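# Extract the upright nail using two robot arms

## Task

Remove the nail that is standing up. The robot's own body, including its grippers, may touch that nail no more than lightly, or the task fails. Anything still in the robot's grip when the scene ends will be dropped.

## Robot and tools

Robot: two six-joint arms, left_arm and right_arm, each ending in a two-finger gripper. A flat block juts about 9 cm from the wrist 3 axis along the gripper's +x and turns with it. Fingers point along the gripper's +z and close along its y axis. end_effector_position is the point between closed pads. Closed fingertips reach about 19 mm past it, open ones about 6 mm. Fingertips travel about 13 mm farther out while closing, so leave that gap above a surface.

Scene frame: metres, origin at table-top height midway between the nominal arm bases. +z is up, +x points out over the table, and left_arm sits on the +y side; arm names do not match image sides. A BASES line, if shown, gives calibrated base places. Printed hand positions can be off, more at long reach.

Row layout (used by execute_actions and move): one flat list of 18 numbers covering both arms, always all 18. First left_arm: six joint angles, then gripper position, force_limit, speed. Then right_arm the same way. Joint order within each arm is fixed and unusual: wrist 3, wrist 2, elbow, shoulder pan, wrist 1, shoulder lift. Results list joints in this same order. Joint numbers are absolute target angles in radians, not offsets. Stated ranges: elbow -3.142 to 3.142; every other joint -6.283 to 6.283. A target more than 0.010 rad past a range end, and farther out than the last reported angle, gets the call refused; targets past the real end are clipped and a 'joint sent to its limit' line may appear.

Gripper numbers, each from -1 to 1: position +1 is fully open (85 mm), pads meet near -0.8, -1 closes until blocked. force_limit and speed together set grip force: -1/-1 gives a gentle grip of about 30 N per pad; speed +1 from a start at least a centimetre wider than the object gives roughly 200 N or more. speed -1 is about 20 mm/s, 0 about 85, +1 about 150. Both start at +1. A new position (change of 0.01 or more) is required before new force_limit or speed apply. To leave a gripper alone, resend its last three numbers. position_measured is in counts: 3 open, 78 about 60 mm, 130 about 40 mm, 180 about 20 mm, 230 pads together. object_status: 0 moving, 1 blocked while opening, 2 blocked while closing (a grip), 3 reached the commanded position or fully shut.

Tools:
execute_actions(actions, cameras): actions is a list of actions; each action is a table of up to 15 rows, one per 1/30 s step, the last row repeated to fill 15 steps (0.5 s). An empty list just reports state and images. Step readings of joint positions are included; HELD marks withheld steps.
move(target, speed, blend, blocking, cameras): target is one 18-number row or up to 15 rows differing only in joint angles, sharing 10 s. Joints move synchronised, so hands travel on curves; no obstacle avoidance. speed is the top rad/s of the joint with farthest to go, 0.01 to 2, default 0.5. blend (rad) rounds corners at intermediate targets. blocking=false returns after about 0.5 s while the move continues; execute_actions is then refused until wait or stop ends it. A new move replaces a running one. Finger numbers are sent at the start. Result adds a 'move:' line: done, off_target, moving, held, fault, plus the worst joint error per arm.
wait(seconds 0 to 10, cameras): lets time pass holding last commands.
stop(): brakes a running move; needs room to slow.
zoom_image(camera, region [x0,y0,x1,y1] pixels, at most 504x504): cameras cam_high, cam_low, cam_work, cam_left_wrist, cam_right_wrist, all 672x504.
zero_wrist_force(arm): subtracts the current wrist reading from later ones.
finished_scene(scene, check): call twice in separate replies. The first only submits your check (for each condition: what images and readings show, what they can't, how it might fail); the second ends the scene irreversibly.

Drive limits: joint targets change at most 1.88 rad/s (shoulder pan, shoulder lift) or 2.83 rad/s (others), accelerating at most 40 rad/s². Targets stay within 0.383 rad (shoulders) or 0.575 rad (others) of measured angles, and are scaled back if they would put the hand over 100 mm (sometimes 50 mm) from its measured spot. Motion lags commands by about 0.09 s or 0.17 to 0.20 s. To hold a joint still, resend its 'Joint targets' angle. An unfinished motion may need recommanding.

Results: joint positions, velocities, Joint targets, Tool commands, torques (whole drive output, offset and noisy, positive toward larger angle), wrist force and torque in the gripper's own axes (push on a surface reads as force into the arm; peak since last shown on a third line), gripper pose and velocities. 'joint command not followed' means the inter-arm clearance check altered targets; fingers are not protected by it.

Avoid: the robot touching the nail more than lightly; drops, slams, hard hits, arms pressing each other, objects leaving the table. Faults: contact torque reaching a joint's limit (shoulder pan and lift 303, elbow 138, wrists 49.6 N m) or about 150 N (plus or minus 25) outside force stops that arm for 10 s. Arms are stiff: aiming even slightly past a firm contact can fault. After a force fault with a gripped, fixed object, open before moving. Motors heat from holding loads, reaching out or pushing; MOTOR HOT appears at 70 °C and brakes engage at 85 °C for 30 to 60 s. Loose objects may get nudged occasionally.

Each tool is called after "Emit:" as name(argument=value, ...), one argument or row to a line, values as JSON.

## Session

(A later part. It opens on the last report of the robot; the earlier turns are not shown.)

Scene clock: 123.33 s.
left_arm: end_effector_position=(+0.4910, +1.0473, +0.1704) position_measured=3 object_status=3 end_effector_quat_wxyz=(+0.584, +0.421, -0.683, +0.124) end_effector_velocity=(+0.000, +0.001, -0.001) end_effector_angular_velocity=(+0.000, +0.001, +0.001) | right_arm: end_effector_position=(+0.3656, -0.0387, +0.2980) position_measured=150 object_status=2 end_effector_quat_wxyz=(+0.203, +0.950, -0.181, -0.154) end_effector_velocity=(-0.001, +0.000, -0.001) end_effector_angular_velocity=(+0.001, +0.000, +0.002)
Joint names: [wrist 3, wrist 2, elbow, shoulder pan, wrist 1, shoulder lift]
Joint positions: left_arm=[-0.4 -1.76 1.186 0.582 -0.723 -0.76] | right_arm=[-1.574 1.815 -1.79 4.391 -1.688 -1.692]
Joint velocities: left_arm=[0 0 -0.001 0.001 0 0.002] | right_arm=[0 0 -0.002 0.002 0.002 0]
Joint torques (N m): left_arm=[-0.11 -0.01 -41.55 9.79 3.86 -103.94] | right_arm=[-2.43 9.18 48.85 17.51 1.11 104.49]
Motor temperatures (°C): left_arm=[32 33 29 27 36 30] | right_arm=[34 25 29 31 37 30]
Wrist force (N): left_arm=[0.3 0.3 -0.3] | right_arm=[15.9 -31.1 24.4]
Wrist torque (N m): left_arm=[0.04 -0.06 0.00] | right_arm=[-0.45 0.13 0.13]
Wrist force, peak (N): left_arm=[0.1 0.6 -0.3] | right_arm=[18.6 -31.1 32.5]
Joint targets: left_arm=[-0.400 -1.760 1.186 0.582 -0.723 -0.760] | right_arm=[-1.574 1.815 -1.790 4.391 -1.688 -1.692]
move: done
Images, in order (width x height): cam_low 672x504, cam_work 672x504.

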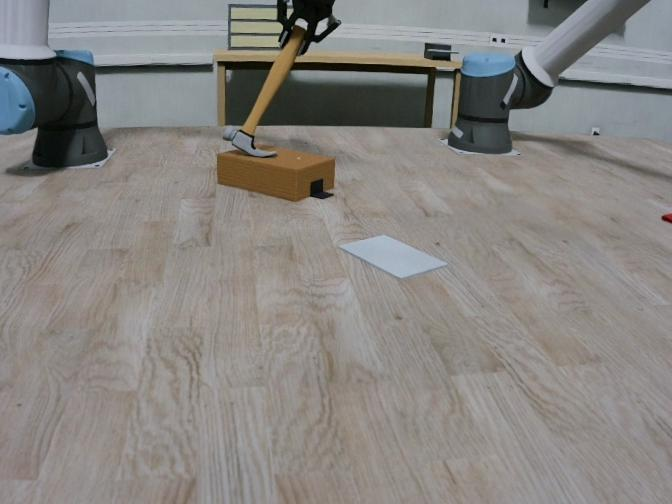

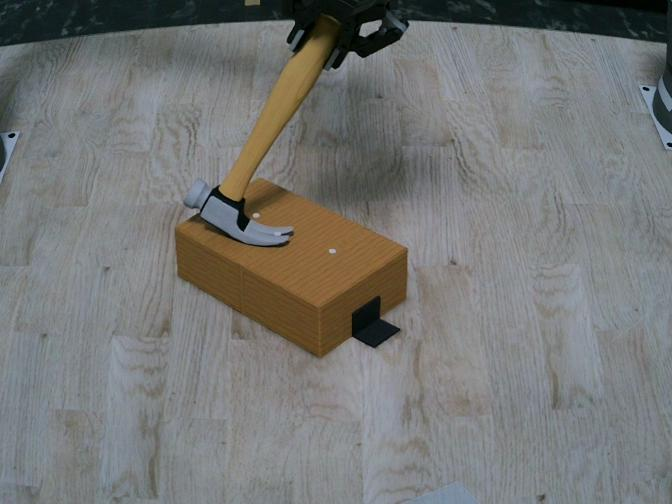

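Nail is rising slightly; continuing.

Emit:
move(
  target=[-0.4,-1.76,1.186,0.582,-0.723,-0.76,1,1,1,-1.574,1.815,-1.873,4.391,-1.5916,-1.607,-1,1,-1],
  speed=0.06,
  cameras=["cam_work","cam_low"],
)

Emit:
zoom_image(
  camera="cam_low",
  region=[200, 90, 320, 180],
)

Emit:
zoom_image(
  camera="cam_work",
  region=[180, 160, 340, 280],
)

Scene clock: 125.63 s.
left_arm: end_effector_position=(+0.4910, +1.0473, +0.1704) position_measured=3 object_status=3 end_effector_quat_wxyz=(+0.584, +0.421, -0.683, +0.124) end_effector_velocity=(+0.000, +0.000, +0.000) end_effector_angular_velocity=(+0.000, +0.000, +0.000) | right_arm: end_effector_position=(+0.3585, -0.0595, +0.3033) position_measured=150 object_status=2 end_effector_quat_wxyz=(+0.156, +0.961, -0.177, -0.147) end_effector_velocity=(+0.000, -0.001, +0.001) end_effector_angular_velocity=(+0.003, -0.001, -0.001)
Joint names: [wrist 3, wrist 2, elbow, shoulder pan, wrist 1, shoulder lift]
Joint positions: left_arm=[-0.4 -1.76 1.186 0.582 -0.723 -0.76] | right_arm=[-1.574 1.815 -1.873 4.391 -1.592 -1.607]
Joint velocities: left_arm=[0 0 -0.001 0 0 0.001] | right_arm=[0 0 -0.002 -0.001 0.002 0.002]
Joint torques (N m): left_arm=[-0.16 0.1 -40.13 5.59 3.24 -99.49] | right_arm=[-2.43 6.69 47.18 18.71 5.1 82.92]
Motor temperatures (°C): left_arm=[32 33 29 27 36 30] | right_arm=[34 25 29 31 37 30]
Wrist force (N): left_arm=[0.0 0.2 -0.3] | right_arm=[7.3 -15.0 17.1]
Wrist torque (N m): left_arm=[0.03 -0.01 0.00] | right_arm=[-0.35 -0.08 0.09]
Wrist force, peak (N): left_arm=[0.2 0.2 -0.6] | right_arm=[15.8 -36.3 23.5]
Joint targets: left_arm=[-0.400 -1.760 1.186 0.582 -0.723 -0.760] | right_arm=[-1.574 1.815 -1.873 4.391 -1.592 -1.607]
move: done
Images, in order (width x height): cam_low 672x504, cam_work 672x504.

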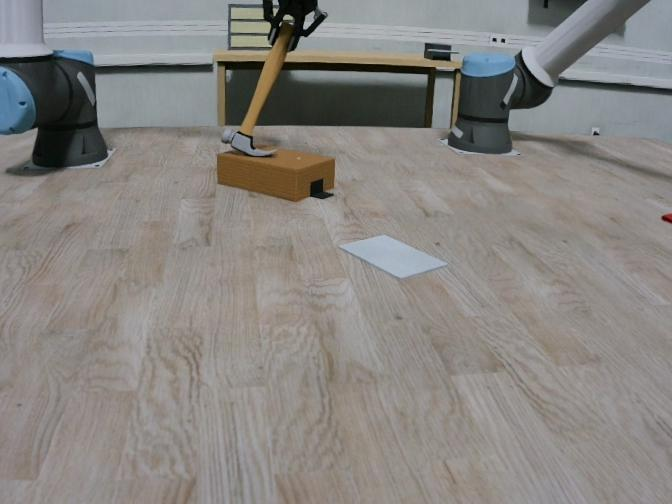

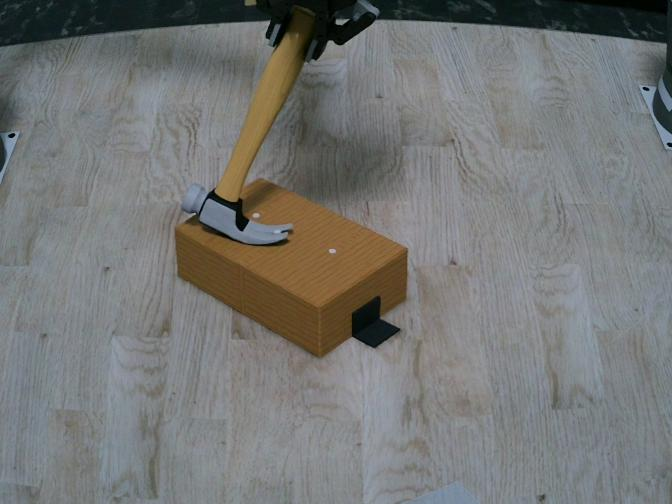

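Scaled by 4.200 from the camera's 672x504 image, which has a finer 960x720 frame.

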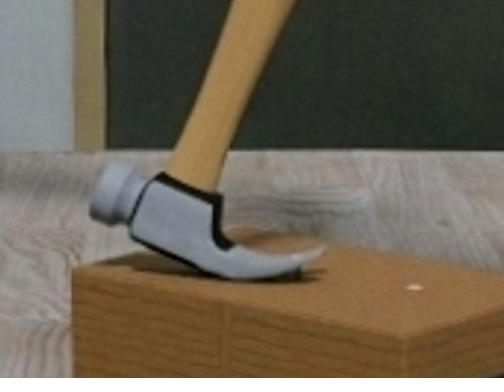

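Scaled by 3.150 from the camera's 672x504 image, which has a finer 960x720 frame.

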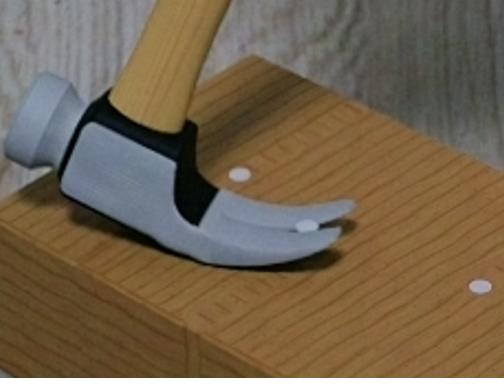

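Emit:
move(
  target=[
    [-0.4,-1.76,1.186,0.582,-0.723,-0.76,1,1,1,-1.574,1.815,-1.9558,4.391,-1.4954,-1.5226,-1,1,-1],
    [-0.4,-1.76,1.186,0.582,-0.723,-0.76,1,1,1,-1.574,1.815,-2.066,4.391,-1.363,-1.413,-1,1,-1],
  ],
  speed=0.07,
  blend=0.05,
  cameras=["cam_work","cam_low"],
)

Emit:
zoom_image(
  camera="cam_low",
  region=[200, 90, 320, 180],
)

Emit:
zoom_image(
  camera="cam_work",
  region=[180, 160, 340, 280],
)

Scene clock: 129.57 s.
left_arm: end_effector_position=(+0.4910, +1.0473, +0.1704) position_measured=3 object_status=3 end_effector_quat_wxyz=(+0.584, +0.421, -0.683, +0.124) end_effector_velocity=(-0.001, +0.001, -0.002) end_effector_angular_velocity=(-0.002, +0.002, +0.000) | right_arm: end_effector_position=(+0.3426, -0.1073, +0.3079) position_measured=150 object_status=2 end_effector_quat_wxyz=(+0.044, +0.977, -0.166, -0.130) end_effector_velocity=(-0.001, +0.000, +0.000) end_effector_angular_velocity=(+0.002, -0.001, +0.002)
Joint names: [wrist 3, wrist 2, elbow, shoulder pan, wrist 1, shoulder lift]
Joint positions: left_arm=[-0.4 -1.76 1.186 0.582 -0.723 -0.76] | right_arm=[-1.574 1.815 -2.066 4.391 -1.363 -1.413]
Joint velocities: left_arm=[0.001 0.001 0 0.001 0 0.003] | right_arm=[0 0 -0.001 0.001 0.002 0.002]
Joint torques (N m): left_arm=[0.38 0.12 -41.52 6.94 4.05 -101.03] | right_arm=[-2.22 -2.19 17.88 -14.49 7.44 28.8]
Motor temperatures (°C): left_arm=[32 33 29 27 36 30] | right_arm=[34 25 29 31 37 30]
Wrist force (N): left_arm=[0.2 0.2 -0.4] | right_arm=[-13.3 9.7 -37.8]
Wrist torque (N m): left_arm=[0.04 -0.05 0.00] | right_arm=[-1.62 -0.54 0.47]
Wrist force, peak (N): left_arm=[0.2 0.5 -0.5] | right_arm=[-13.1 9.7 -38.6]
Joint targets: left_arm=[-0.400 -1.760 1.186 0.582 -0.723 -0.760] | right_arm=[-1.574 1.815 -2.066 4.391 -1.363 -1.413]
move: done; blend cut to 0.0481 rad at target 1
Images, in order (width x height): cam_low 672x504, cam_work 672x504.

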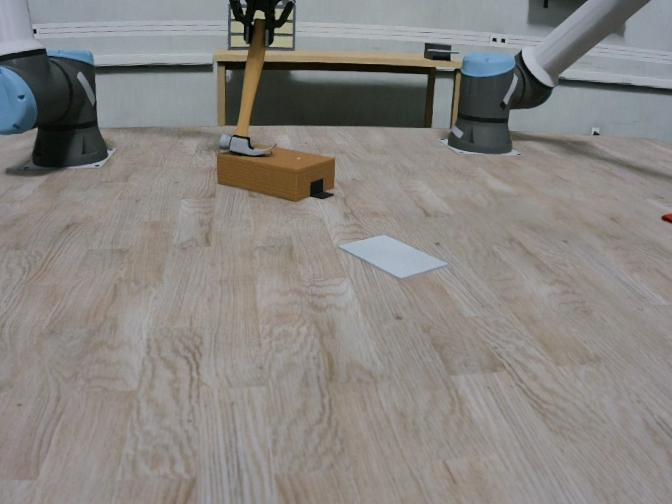

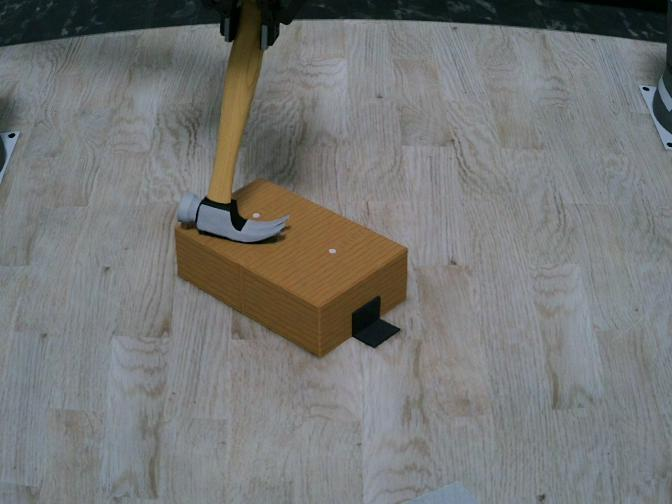

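Scaled by 4.200 from the camera's 672x504 image, which has a finer 960x720 frame.

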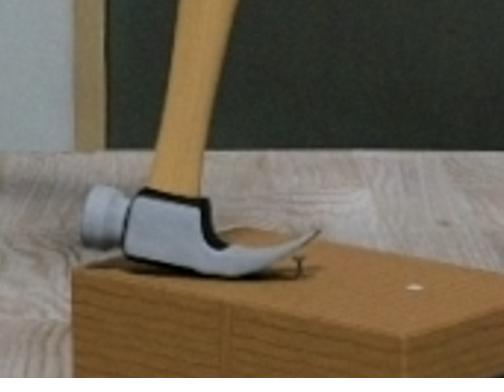

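Scaled by 3.150 from the camera's 672x504 image, which has a finer 960x720 frame.

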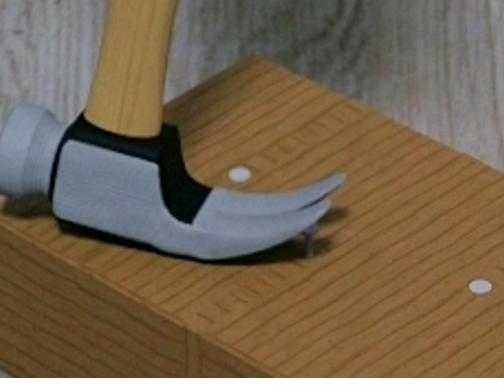

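Emit:
zoom_image(
  camera="cam_low",
  region=[250, 135, 290, 165],
)

Emit:
zoom_image(
  camera="cam_work",
  region=[255, 205, 305, 250],
)

Scaled by 12.600 from the camera's 672x504 image, which has a finer 960x720 frame.

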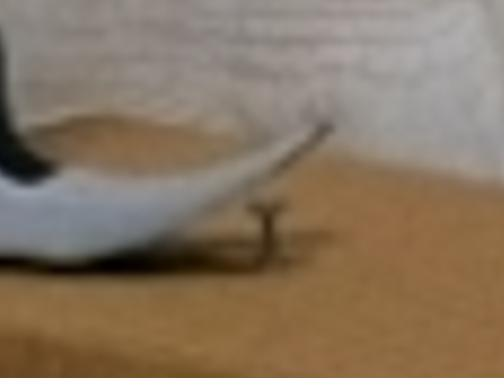

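Scaled by 10.080 from the camera's 672x504 image, which has a finer 960x720 frame.

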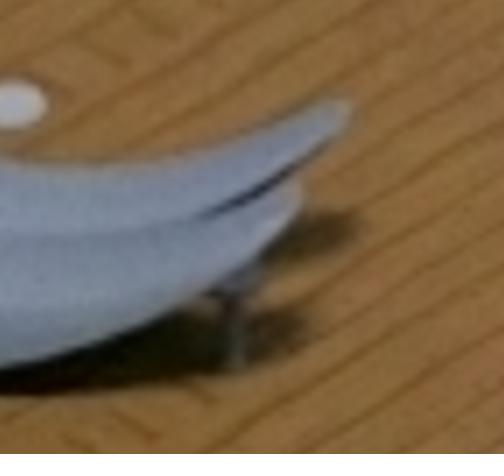

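Emit:
move(
  target=[
    [-0.4,-1.76,1.186,0.582,-0.723,-0.76,1,1,1,-1.574,1.815,-1.9468,4.390,-1.6056,-1.4214,-1,1,-1],
    [-0.4,-1.76,1.186,0.582,-0.723,-0.76,1,1,1,-1.574,1.815,-1.3931,4.389,-2.2738,-2.0578,-1,1,-1],
    [-0.4,-1.76,1.186,0.582,-0.723,-0.76,1,1,1,-1.574,1.815,-1.4486,4.388,-2.1808,-2.0953,-1,1,-1],
  ],
  speed=[0.2,0.35,0.1],
  cameras=["cam_work","cam_right_wrist","cam_low"],
)

Emit:
zoom_image(
  camera="cam_work",
  region=[180, 160, 340, 280],
)

Emit:
zoom_image(
  camera="cam_right_wrist",
  region=[120, 80, 320, 230],
)

Emit:
zoom_image(
  camera="cam_low",
  region=[220, 110, 300, 170],
)

Scene clock: 135.37 s.
left_arm: end_effector_position=(+0.4910, +1.0473, +0.1704) position_measured=3 object_status=3 end_effector_quat_wxyz=(+0.584, +0.421, -0.683, +0.124) end_effector_velocity=(+0.000, +0.000, +0.001) end_effector_angular_velocity=(+0.000, -0.001, +0.001) | right_arm: end_effector_position=(+0.3877, +0.0211, +0.2397) position_measured=150 object_status=2 end_effector_quat_wxyz=(+0.457, +0.847, -0.198, -0.184) end_effector_velocity=(+0.001, +0.000, -0.002) end_effector_angular_velocity=(-0.001, +0.001, -0.002)
Joint names: [wrist 3, wrist 2, elbow, shoulder pan, wrist 1, shoulder lift]
Joint positions: left_arm=[-0.4 -1.76 1.186 0.582 -0.723 -0.76] | right_arm=[-1.574 1.815 -1.448 4.388 -2.181 -2.095]
Joint velocities: left_arm=[0 0 0 0 0 -0.001] | right_arm=[0 0 -0.001 -0.002 0.002 -0.002]
Joint torques (N m): left_arm=[-0.16 -0.33 -41.2 8.04 3.45 -99.48] | right_arm=[-2.32 4.11 30.74 -17.26 2.92 77.17]
Motor temperatures (°C): left_arm=[32 33 29 27 36 30] | right_arm=[34 25 29 31 37 30]
Wrist force (N): left_arm=[0.1 0.2 -0.4] | right_arm=[-2.9 1.9 -2.3]
Wrist torque (N m): left_arm=[0.04 -0.02 0.00] | right_arm=[0.17 -0.33 0.04]
Wrist force, peak (N): left_arm=[0.1 0.2 -0.6] | right_arm=[-13.8 9.9 -39.3]
Joint targets: left_arm=[-0.400 -1.760 1.186 0.582 -0.723 -0.760] | right_arm=[-1.574 1.815 -1.449 4.388 -2.181 -2.095]
move: done
Images, in order (width x height): cam_low 672x504, cam_work 672x504, cam_right_wrist 672x504.

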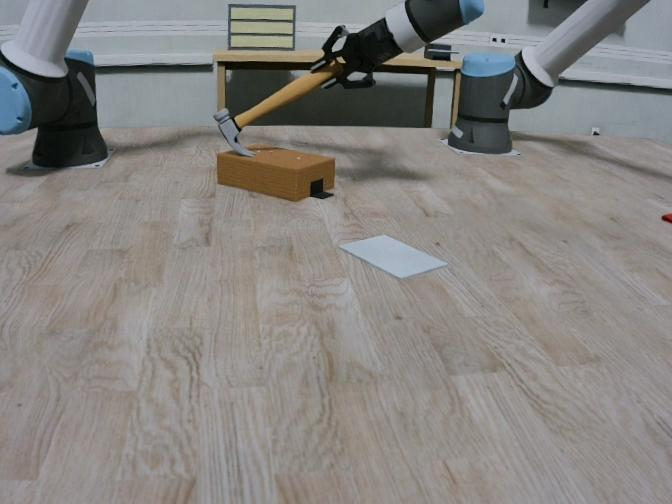

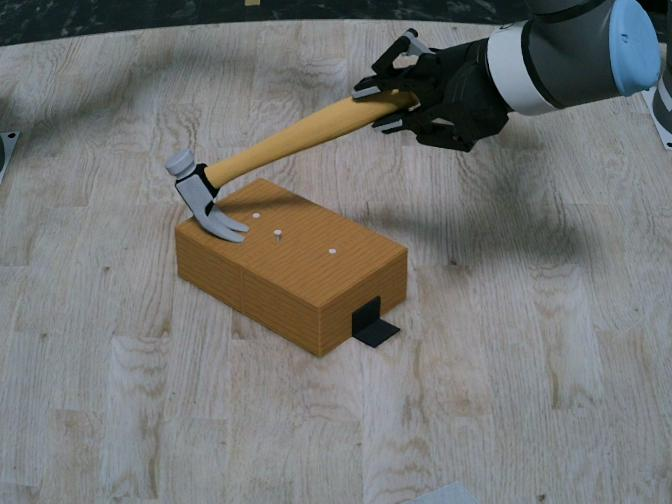

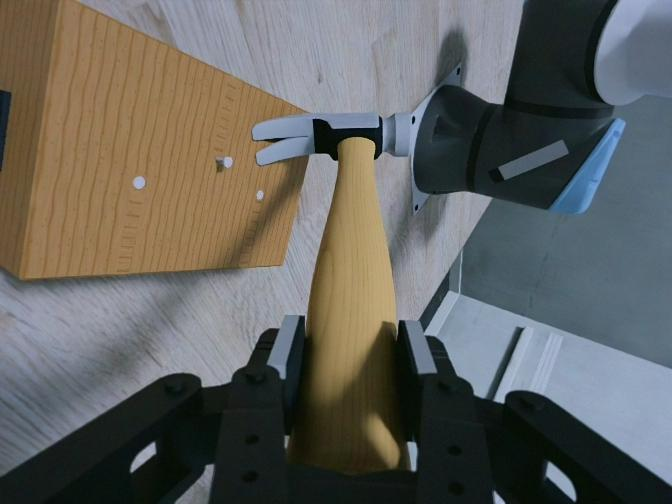

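Scaled by 3.150 from the camera's 672x504 image, which has a finer 960x720 frame.

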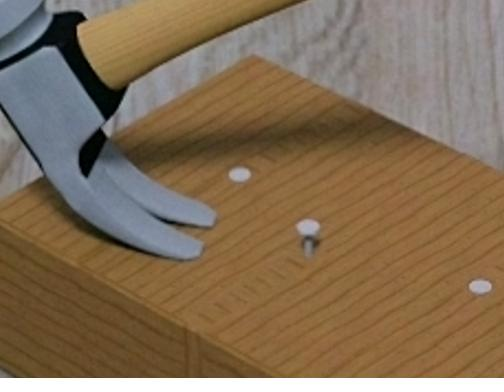

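Scaled by 2.520 from the camera's 672x504 image, which has a finer 960x720 frame.

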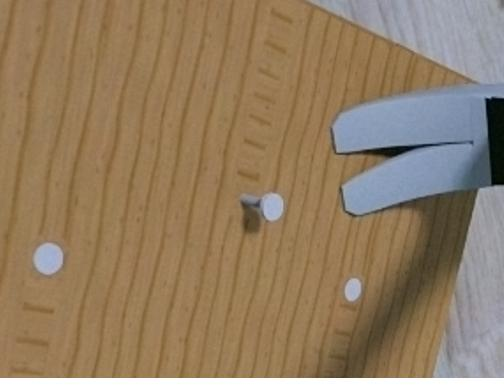

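Scaled by 6.300 from the camera's 672x504 image, which has a finer 960x720 frame.

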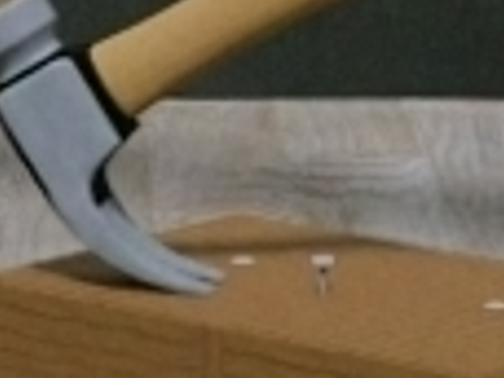

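Emit:
move(
  target=[
    [-0.4,-1.76,1.186,0.582,-0.723,-0.76,1,1,1,-1.574,1.815,-1.3740,4.388,-2.2095,-2.1416,-1,1,-1],
    [-0.4,-1.76,1.186,0.582,-0.723,-0.76,1,1,1,-1.574,1.815,-1.3250,4.391,-2.2278,-2.1720,-1,1,-1],
  ],
  speed=[0.08,0.04],
  cameras=["cam_work","cam_right_wrist","cam_low"],
)

Emit:
zoom_image(
  camera="cam_work",
  region=[220, 190, 320, 265],
)

Emit:
zoom_image(
  camera="cam_right_wrist",
  region=[220, 90, 340, 180],
)

Emit:
zoom_image(
  camera="cam_low",
  region=[220, 110, 300, 170],
)

Scene clock: 138.33 s.
left_arm: end_effector_position=(+0.4910, +1.0473, +0.1704) position_measured=3 object_status=3 end_effector_quat_wxyz=(+0.584, +0.421, -0.683, +0.124) end_effector_velocity=(+0.000, +0.000, +0.001) end_effector_angular_velocity=(+0.001, +0.000, +0.000) | right_arm: end_effector_position=(+0.4016, +0.0690, +0.2395) position_measured=150 object_status=2 end_effector_quat_wxyz=(+0.458, +0.848, -0.197, -0.183) end_effector_velocity=(-0.001, +0.001, +0.000) end_effector_angular_velocity=(+0.002, +0.000, +0.002)
Joint names: [wrist 3, wrist 2, elbow, shoulder pan, wrist 1, shoulder lift]
Joint positions: left_arm=[-0.4 -1.76 1.186 0.582 -0.723 -0.76] | right_arm=[-1.574 1.815 -1.325 4.391 -2.228 -2.172]
Joint velocities: left_arm=[-0.001 0 0.001 0 0 -0.002] | right_arm=[-0.001 0 0.002 0.001 0 0]
Joint torques (N m): left_arm=[-0.05 0.24 -40.2 7.73 4.07 -100.82] | right_arm=[-2.33 -0.24 47.23 20.67 -3.7 87.45]
Motor temperatures (°C): left_arm=[32 33 29 27 36 30] | right_arm=[34 25 29 31 37 30]
Wrist force (N): left_arm=[0.1 0.2 -0.3] | right_arm=[-2.0 3.1 0.6]
Wrist torque (N m): left_arm=[0.03 -0.02 0.00] | right_arm=[-0.24 -0.20 0.16]
Wrist force, peak (N): left_arm=[0.0 0.3 -0.6] | right_arm=[-3.7 3.2 -4.5]
Joint targets: left_arm=[-0.400 -1.760 1.186 0.582 -0.723 -0.760] | right_arm=[-1.574 1.815 -1.325 4.391 -2.228 -2.172]
move: done
Images, in order (width x height): cam_low 672x504, cam_work 672x504, cam_right_wrist 672x504.

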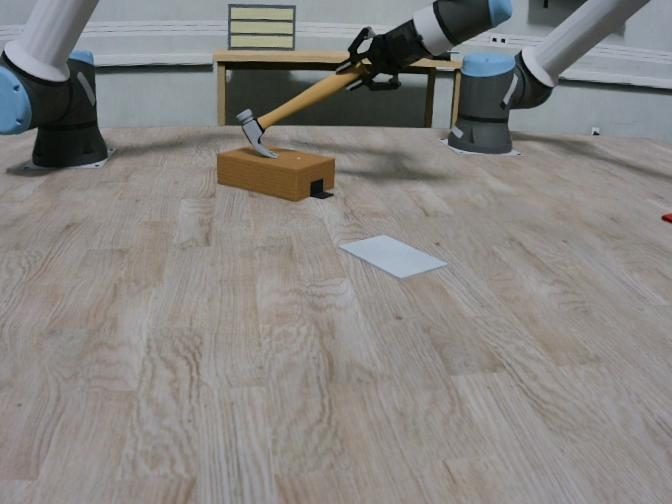

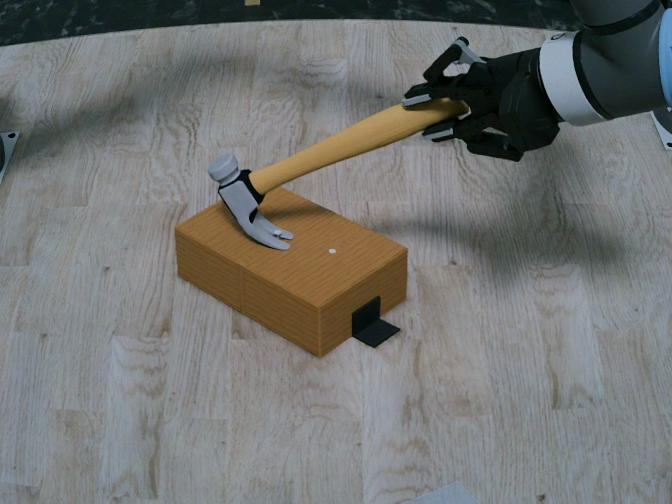

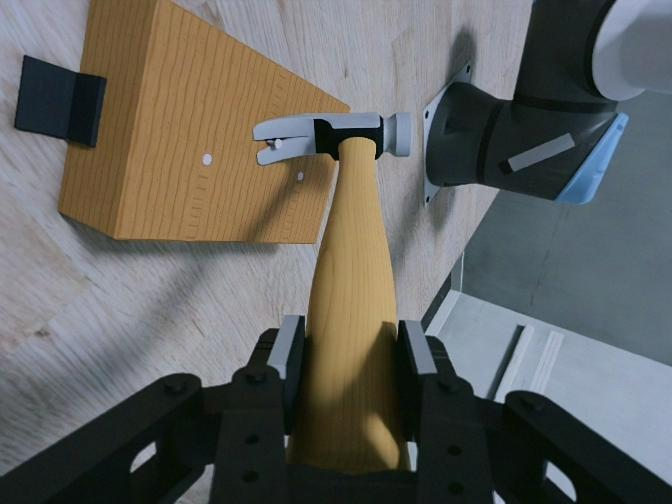

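Scaled by 5.040 from the camera's 672x504 image, which has a finer 960x720 frame.

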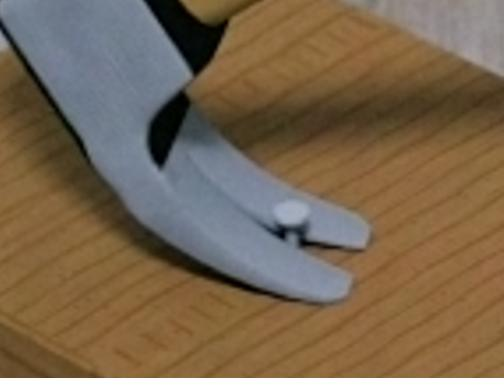

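Scaled by 4.200 from the camera's 672x504 image, which has a finer 960x720 frame.

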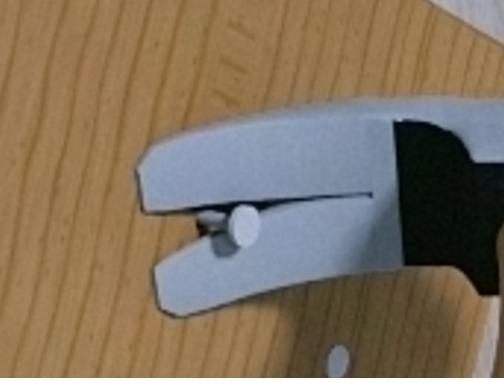

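Scaled by 6.300 from the camera's 672x504 image, which has a finer 960x720 frame.

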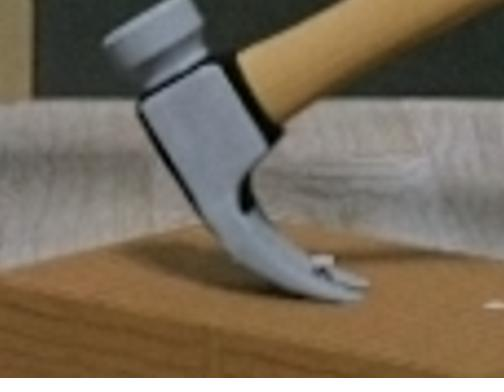

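Emit:
move(
  target=[-0.4,-1.76,1.186,0.582,-0.723,-0.76,1,1,1,-1.574,1.815,-1.305,4.3915,-2.2352,-2.1844,-1,1,-1],
  speed=0.03,
  cameras=["cam_work","cam_right_wrist"],
)

Emit:
zoom_image(
  camera="cam_work",
  region=[220, 190, 320, 265],
)

Emit:
zoom_image(
  camera="cam_right_wrist",
  region=[220, 90, 340, 180],
)

Scene clock: 139.67 s.
left_arm: end_effector_position=(+0.4910, +1.0473, +0.1704) position_measured=3 object_status=3 end_effector_quat_wxyz=(+0.584, +0.421, -0.683, +0.124) end_effector_velocity=(+0.000, +0.000, +0.000) end_effector_angular_velocity=(+0.000, +0.000, +0.000) | right_arm: end_effector_position=(+0.4038, +0.0765, +0.2391) position_measured=150 object_status=2 end_effector_quat_wxyz=(+0.458, +0.848, -0.196, -0.183) end_effector_velocity=(+0.000, +0.001, +0.000) end_effector_angular_velocity=(+0.000, +0.000, +0.000)
Joint names: [wrist 3, wrist 2, elbow, shoulder pan, wrist 1, shoulder lift]
Joint positions: left_arm=[-0.4 -1.76 1.186 0.582 -0.723 -0.76] | right_arm=[-1.574 1.815 -1.305 4.391 -2.235 -2.184]
Joint velocities: left_arm=[0 0 0 0 0 0] | right_arm=[0 0 0.002 0 0 -0.001]
Joint torques (N m): left_arm=[0.39 0.04 -39.69 6.85 3.94 -100.69] | right_arm=[-2.23 3.32 68.49 26.6 -0.56 104.75]
Motor temperatures (°C): left_arm=[32 33 29 27 36 30] | right_arm=[34 25 29 31 37 30]
Wrist force (N): left_arm=[-0.1 0.0 -0.3] | right_arm=[8.9 -3.5 33.7]
Wrist torque (N m): left_arm=[0.01 0.00 0.00] | right_arm=[-0.63 0.07 0.47]
Wrist force, peak (N): left_arm=[0.0 0.3 -0.6] | right_arm=[8.9 -3.5 33.7]
Joint targets: left_arm=[-0.400 -1.760 1.186 0.582 -0.723 -0.760] | right_arm=[-1.574 1.815 -1.305 4.392 -2.235 -2.184]
move: done
Images, in order (width x height): cam_work 672x504, cam_right_wrist 672x504.

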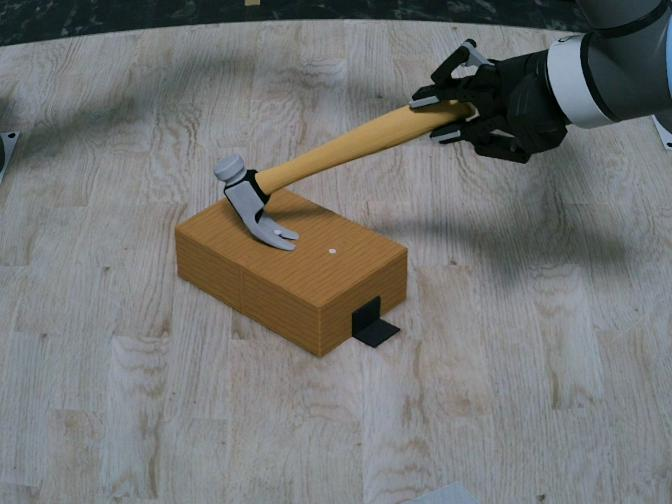

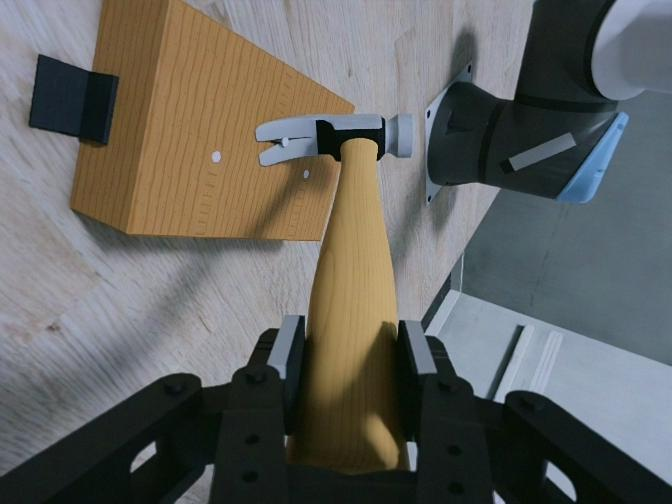

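Scaled by 5.040 from the camera's 672x504 image, which has a finer 960x720 frame.

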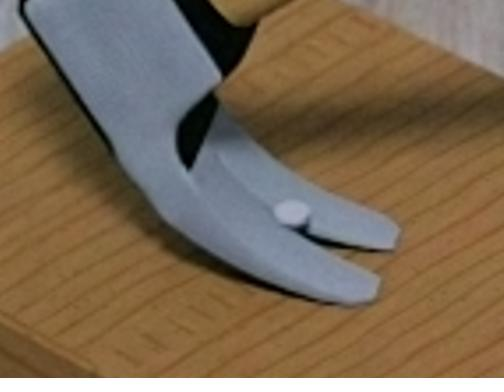

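Scaled by 4.200 from the camera's 672x504 image, which has a finer 960x720 frame.

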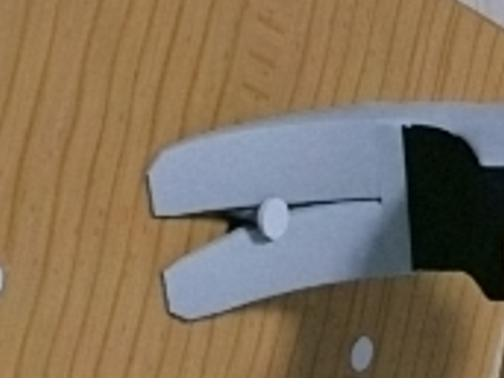

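Emit:
move(
  target=[
    [-0.4,-1.76,1.186,0.582,-0.723,-0.76,1,1,1,-1.574,1.815,-1.498,4.3915,-2.0111,-1.9883,-1,1,-1],
    [-0.4,-1.76,1.186,0.582,-0.723,-0.76,1,1,1,-1.574,1.815,-1.609,4.3915,-1.883,-1.8743,-1,1,-1],
  ],
  speed=0.08,
  blend=0.03,
  cameras=["cam_work","cam_low"],
)

Emit:
zoom_image(
  camera="cam_work",
  region=[220, 190, 320, 265],
)

Emit:
zoom_image(
  camera="cam_low",
  region=[220, 110, 300, 170],
)

Scene clock: 145.07 s.
left_arm: end_effector_position=(+0.4910, +1.0473, +0.1704) position_measured=3 object_status=3 end_effector_quat_wxyz=(+0.584, +0.421, -0.683, +0.124) end_effector_velocity=(+0.001, -0.001, +0.000) end_effector_angular_velocity=(+0.000, +0.000, -0.001) | right_arm: end_effector_position=(+0.3813, +0.0094, +0.2823) position_measured=150 object_status=2 end_effector_quat_wxyz=(+0.296, +0.922, -0.188, -0.166) end_effector_velocity=(+0.000, +0.000, +0.000) end_effector_angular_velocity=(+0.001, +0.000, +0.000)
Joint names: [wrist 3, wrist 2, elbow, shoulder pan, wrist 1, shoulder lift]
Joint positions: left_arm=[-0.4 -1.76 1.186 0.582 -0.723 -0.76] | right_arm=[-1.574 1.815 -1.609 4.392 -1.883 -1.874]
Joint velocities: left_arm=[0 0 0 -0.001 0 0] | right_arm=[0 0 -0.001 0 0.001 0.001]
Joint torques (N m): left_arm=[-0.03 -0.13 -40.69 6.54 3.74 -101.42] | right_arm=[-2.29 0.75 37.01 -15.28 5.71 94.78]
Motor temperatures (°C): left_arm=[32 33 29 27 36 30] | right_arm=[34 25 29 31 37 30]
Wrist force (N): left_arm=[0.2 0.0 -0.5] | right_arm=[-1.2 0.3 1.3]
Wrist torque (N m): left_arm=[0.01 -0.04 0.00] | right_arm=[0.12 -0.28 0.06]
Wrist force, peak (N): left_arm=[0.1 0.4 -0.6] | right_arm=[9.4 -3.7 37.0]
Joint targets: left_arm=[-0.400 -1.760 1.186 0.582 -0.723 -0.760] | right_arm=[-1.574 1.815 -1.609 4.392 -1.883 -1.874]
move: done
Images, in order (width x height): cam_low 672x504, cam_work 672x504.

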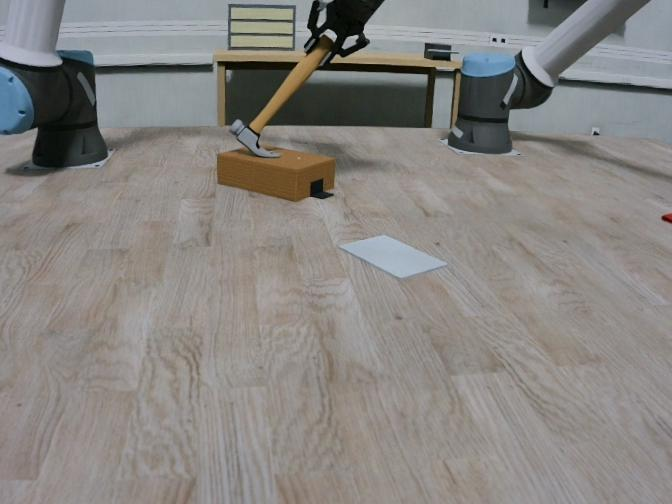

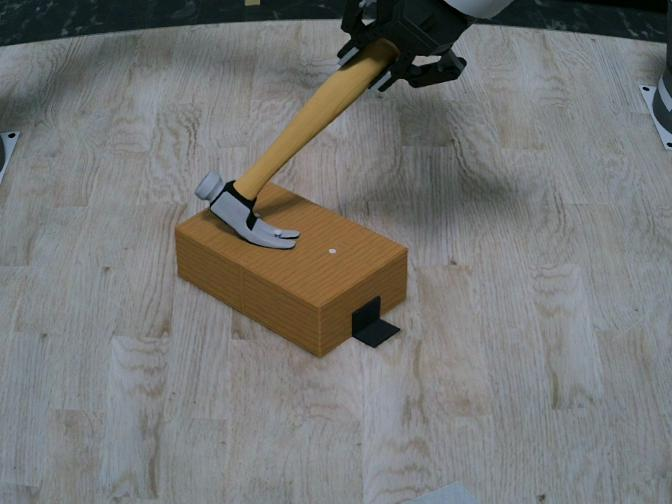

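Scaled by 5.040 from the camera's 672x504 image, which has a finer 960x720 frame.

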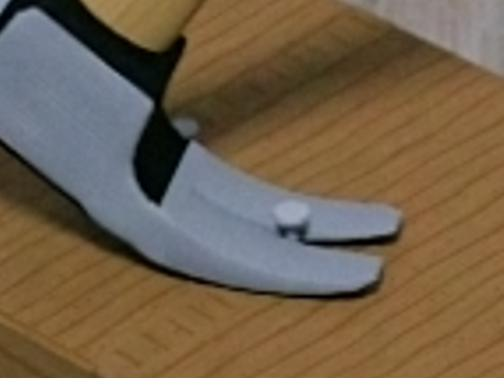

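Scaled by 6.300 from the camera's 672x504 image, which has a finer 960x720 frame.

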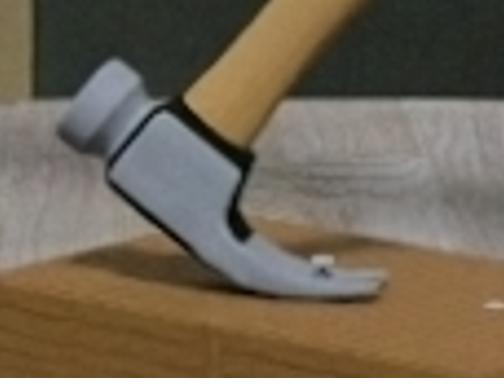

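Emit:
move(
  target=[-0.4,-1.76,1.186,0.582,-0.723,-0.76,1,1,1,-1.574,1.815,-1.591,4.392,-1.8875,-1.8881,-1,1,-1],
  speed=0.03,
  cameras=["cam_work","cam_low"],
)

Emit:
zoom_image(
  camera="cam_work",
  region=[220, 190, 320, 265],
)

Emit:
zoom_image(
  camera="cam_low",
  region=[220, 110, 300, 170],
)

Scene clock: 146.53 s.
left_arm: end_effector_position=(+0.4910, +1.0473, +0.1704) position_measured=3 object_status=3 end_effector_quat_wxyz=(+0.584, +0.421, -0.683, +0.124) end_effector_velocity=(+0.000, +0.000, -0.002) end_effector_angular_velocity=(-0.001, +0.002, +0.000) | right_arm: end_effector_position=(+0.3838, +0.0178, +0.2820) position_measured=150 object_status=2 end_effector_quat_wxyz=(+0.296, +0.922, -0.188, -0.165) end_effector_velocity=(-0.001, +0.001, +0.000) end_effector_angular_velocity=(-0.001, +0.000, +0.002)
Joint names: [wrist 3, wrist 2, elbow, shoulder pan, wrist 1, shoulder lift]
Joint positions: left_arm=[-0.4 -1.76 1.186 0.582 -0.723 -0.76] | right_arm=[-1.574 1.815 -1.591 4.392 -1.887 -1.888]
Joint velocities: left_arm=[0 0 0 0 0 0.002] | right_arm=[0.001 0 0.001 0.002 -0.001 -0.001]
Joint torques (N m): left_arm=[0.03 -0.57 -39.7 4.62 3.59 -101.27] | right_arm=[-2.38 3 69.67 24.93 2.69 82.02]
Motor temperatures (°C): left_arm=[32 33 29 27 36 30] | right_arm=[34 25 29 31 37 30]
Wrist force (N): left_arm=[0.3 0.2 -0.3] | right_arm=[7.4 0.1 27.3]
Wrist torque (N m): left_arm=[0.03 -0.06 0.00] | right_arm=[-1.16 0.04 0.48]
Wrist force, peak (N): left_arm=[0.2 0.3 -0.5] | right_arm=[6.9 0.0 27.4]
Joint targets: left_arm=[-0.400 -1.760 1.186 0.582 -0.723 -0.760] | right_arm=[-1.574 1.815 -1.591 4.392 -1.887 -1.888]
move: done
Images, in order (width x height): cam_low 672x504, cam_work 672x504.

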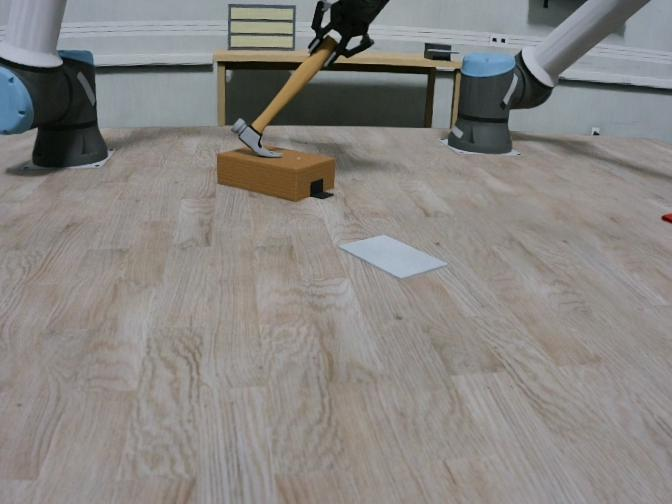

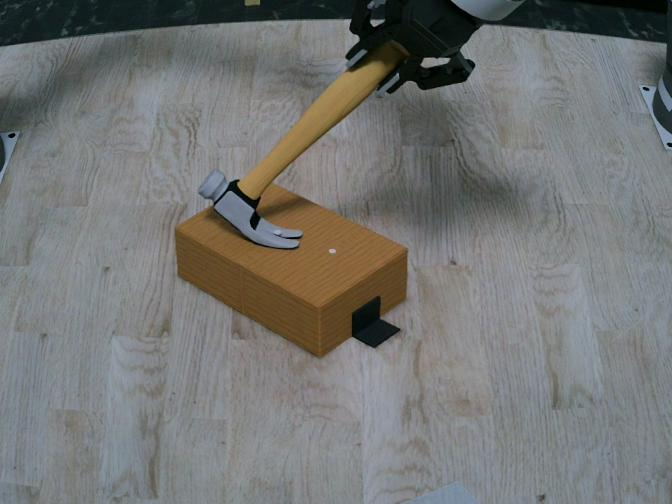

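Scaled by 5.040 from the camera's 672x504 image, which has a finer 960x720 frame.

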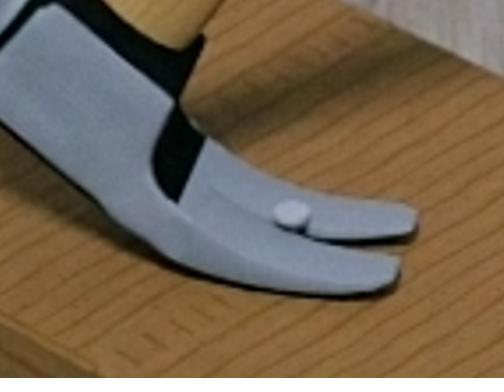

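Scaled by 6.300 from the camera's 672x504 image, which has a finer 960x720 frame.

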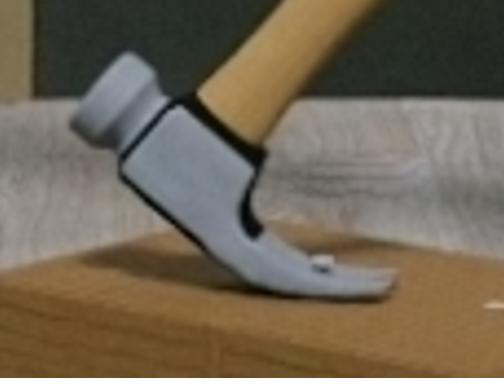

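Emit:
move(
  target=[
    [-0.4,-1.76,1.186,0.582,-0.723,-0.76,1,1,1,-1.574,1.815,-1.7041,4.392,-1.7575,-1.774,-1,1,-1],
    [-0.4,-1.76,1.186,0.582,-0.723,-0.76,1,1,1,-1.574,1.815,-1.818,4.392,-1.626,-1.661,-1,1,-1],
  ],
  speed=0.06,
  blend=0.03,
  cameras=["cam_work","cam_low"],
)

Emit:
zoom_image(
  camera="cam_work",
  region=[220, 190, 320, 265],
)

Emit:
zoom_image(
  camera="cam_low",
  region=[220, 110, 300, 170],
)

Scene clock: 151.63 s.
left_arm: end_effector_position=(+0.4910, +1.0473, +0.1704) position_measured=3 object_status=3 end_effector_quat_wxyz=(+0.584, +0.421, -0.683, +0.124) end_effector_velocity=(+0.000, +0.000, +0.000) end_effector_angular_velocity=(+0.001, -0.001, +0.000) | right_arm: end_effector_position=(+0.3654, -0.0372, +0.3013) position_measured=150 object_status=2 end_effector_quat_wxyz=(+0.172, +0.957, -0.178, -0.149) end_effector_velocity=(-0.001, +0.001, -0.001) end_effector_angular_velocity=(+0.002, -0.001, +0.001)
Joint names: [wrist 3, wrist 2, elbow, shoulder pan, wrist 1, shoulder lift]
Joint positions: left_arm=[-0.4 -1.76 1.186 0.582 -0.723 -0.76] | right_arm=[-1.574 1.815 -1.818 4.392 -1.626 -1.661]
Joint velocities: left_arm=[0 0 -0.001 0 0 0] | right_arm=[0 0 -0.001 0.001 0.003 0]
Joint torques (N m): left_arm=[-0.32 -0.16 -38.48 6.43 3.98 -101.41] | right_arm=[-2.42 6.2 48.11 13.07 10.68 81.43]
Motor temperatures (°C): left_arm=[32 33 29 27 36 30] | right_arm=[34 25 29 31 37 30]
Wrist force (N): left_arm=[0.0 0.4 -0.3] | right_arm=[3.6 3.1 12.5]
Wrist torque (N m): left_arm=[0.07 -0.01 -0.01] | right_arm=[-1.30 -0.07 0.46]
Wrist force, peak (N): left_arm=[-0.1 0.2 -0.7] | right_arm=[8.0 -0.2 28.8]
Joint targets: left_arm=[-0.400 -1.760 1.186 0.582 -0.723 -0.760] | right_arm=[-1.574 1.815 -1.818 4.392 -1.626 -1.661]
move: done
Images, in order (width x height): cam_low 672x504, cam_work 672x504.

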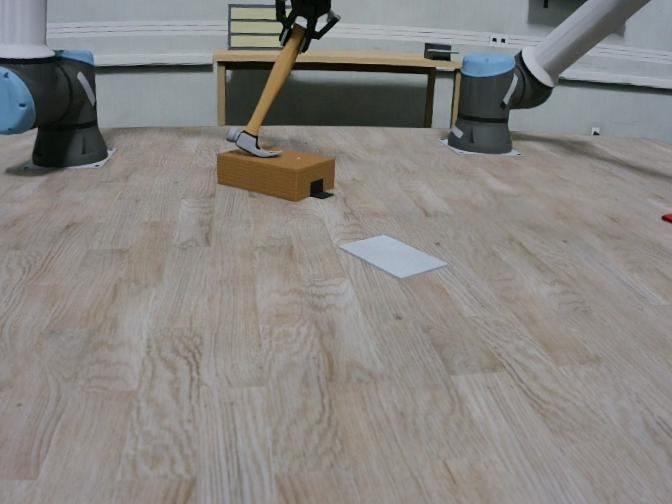

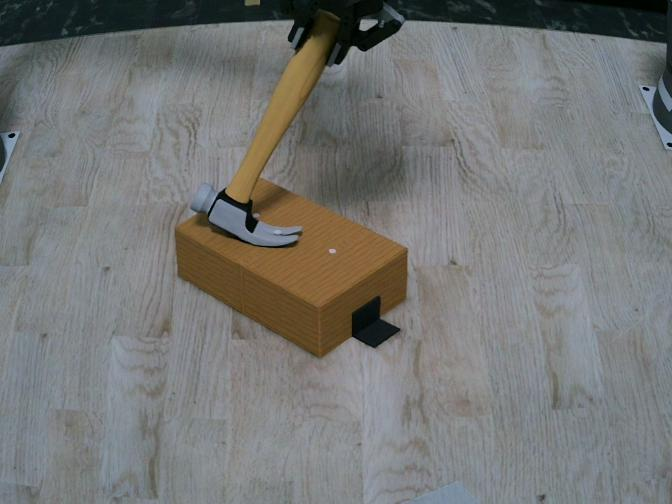

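Scaled by 5.040 from the camera's 672x504 image, which has a finer 960x720 frame.

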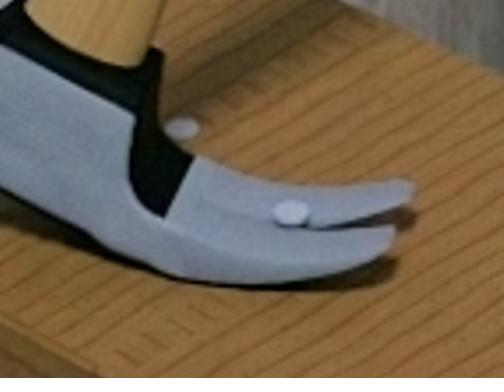

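Scaled by 6.300 from the camera's 672x504 image, which has a finer 960x720 frame.

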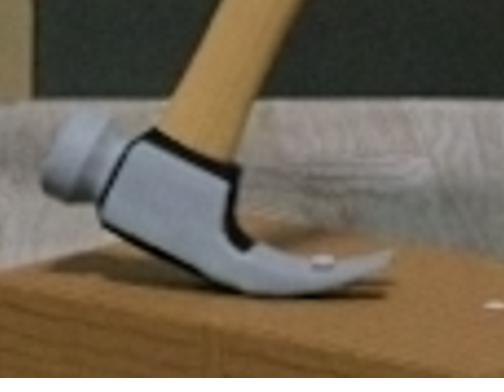

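Emit:
move(
  target=[
    [-0.4,-1.76,1.186,0.582,-0.723,-0.76,1,1,1,-1.574,1.815,-1.9312,4.392,-1.4943,-1.5483,-1,1,-1],
  ],
  speed=0.06,
  cameras=["cam_work","cam_low"],
)

Emit:
zoom_image(
  camera="cam_work",
  region=[220, 190, 320, 265],
)

Emit:
zoom_image(
  camera="cam_low",
  region=[220, 110, 300, 170],
)

Scene clock: 154.40 s.
left_arm: end_effector_position=(+0.4910, +1.0473, +0.1704) position_measured=3 object_status=3 end_effector_quat_wxyz=(+0.584, +0.421, -0.683, +0.124) end_effector_velocity=(+0.001, +0.000, +0.000) end_effector_angular_velocity=(+0.001, +0.000, -0.001) | right_arm: end_effector_position=(+0.3560, -0.0655, +0.3067) position_measured=150 object_status=2 end_effector_quat_wxyz=(+0.108, +0.969, -0.172, -0.140) end_effector_velocity=(-0.001, +0.000, +0.000) end_effector_angular_velocity=(+0.001, +0.000, +0.002)
Joint names: [wrist 3, wrist 2, elbow, shoulder pan, wrist 1, shoulder lift]
Joint positions: left_arm=[-0.4 -1.76 1.186 0.582 -0.723 -0.76] | right_arm=[-1.574 1.815 -1.931 4.392 -1.494 -1.548]
Joint velocities: left_arm=[0 0 -0.001 -0.001 0 0] | right_arm=[0 0 -0.001 0.002 0.001 0.001]
Joint torques (N m): left_arm=[-0.01 0.13 -38.64 7.01 3.85 -101.34] | right_arm=[-2.3 2.02 34.78 6.84 3.99 73.06]
Motor temperatures (°C): left_arm=[32 33 29 27 36 30] | right_arm=[34 25 29 31 37 30]
Wrist force (N): left_arm=[0.2 0.1 -0.2] | right_arm=[10.9 -17.7 -1.9]
Wrist torque (N m): left_arm=[0.02 -0.05 -0.01] | right_arm=[-1.54 0.02 0.61]
Wrist force, peak (N): left_arm=[0.1 0.4 -0.5] | right_arm=[11.2 -18.1 -1.2]
Joint targets: left_arm=[-0.400 -1.760 1.186 0.582 -0.723 -0.760] | right_arm=[-1.574 1.815 -1.931 4.392 -1.494 -1.548]
move: done
Images, in order (width x height): cam_low 672x504, cam_work 672x504.

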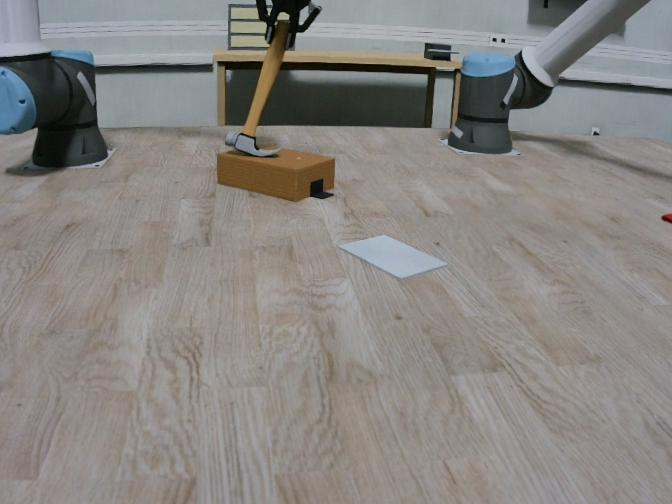

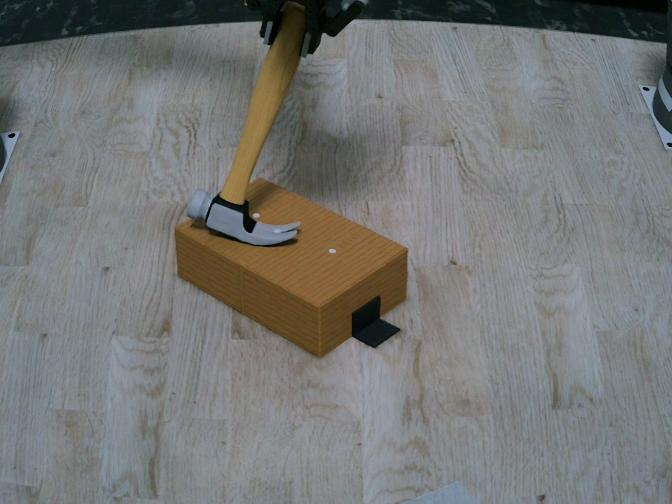

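Scaled by 5.040 from the camera's 672x504 image, which has a finer 960x720 frame.

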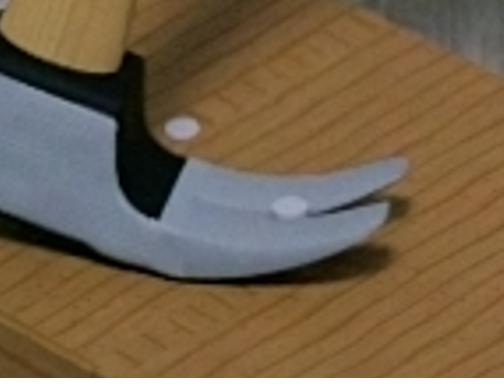

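Scaled by 6.300 from the camera's 672x504 image, which has a finer 960x720 frame.

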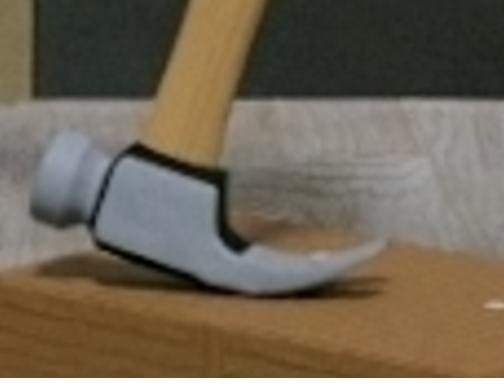

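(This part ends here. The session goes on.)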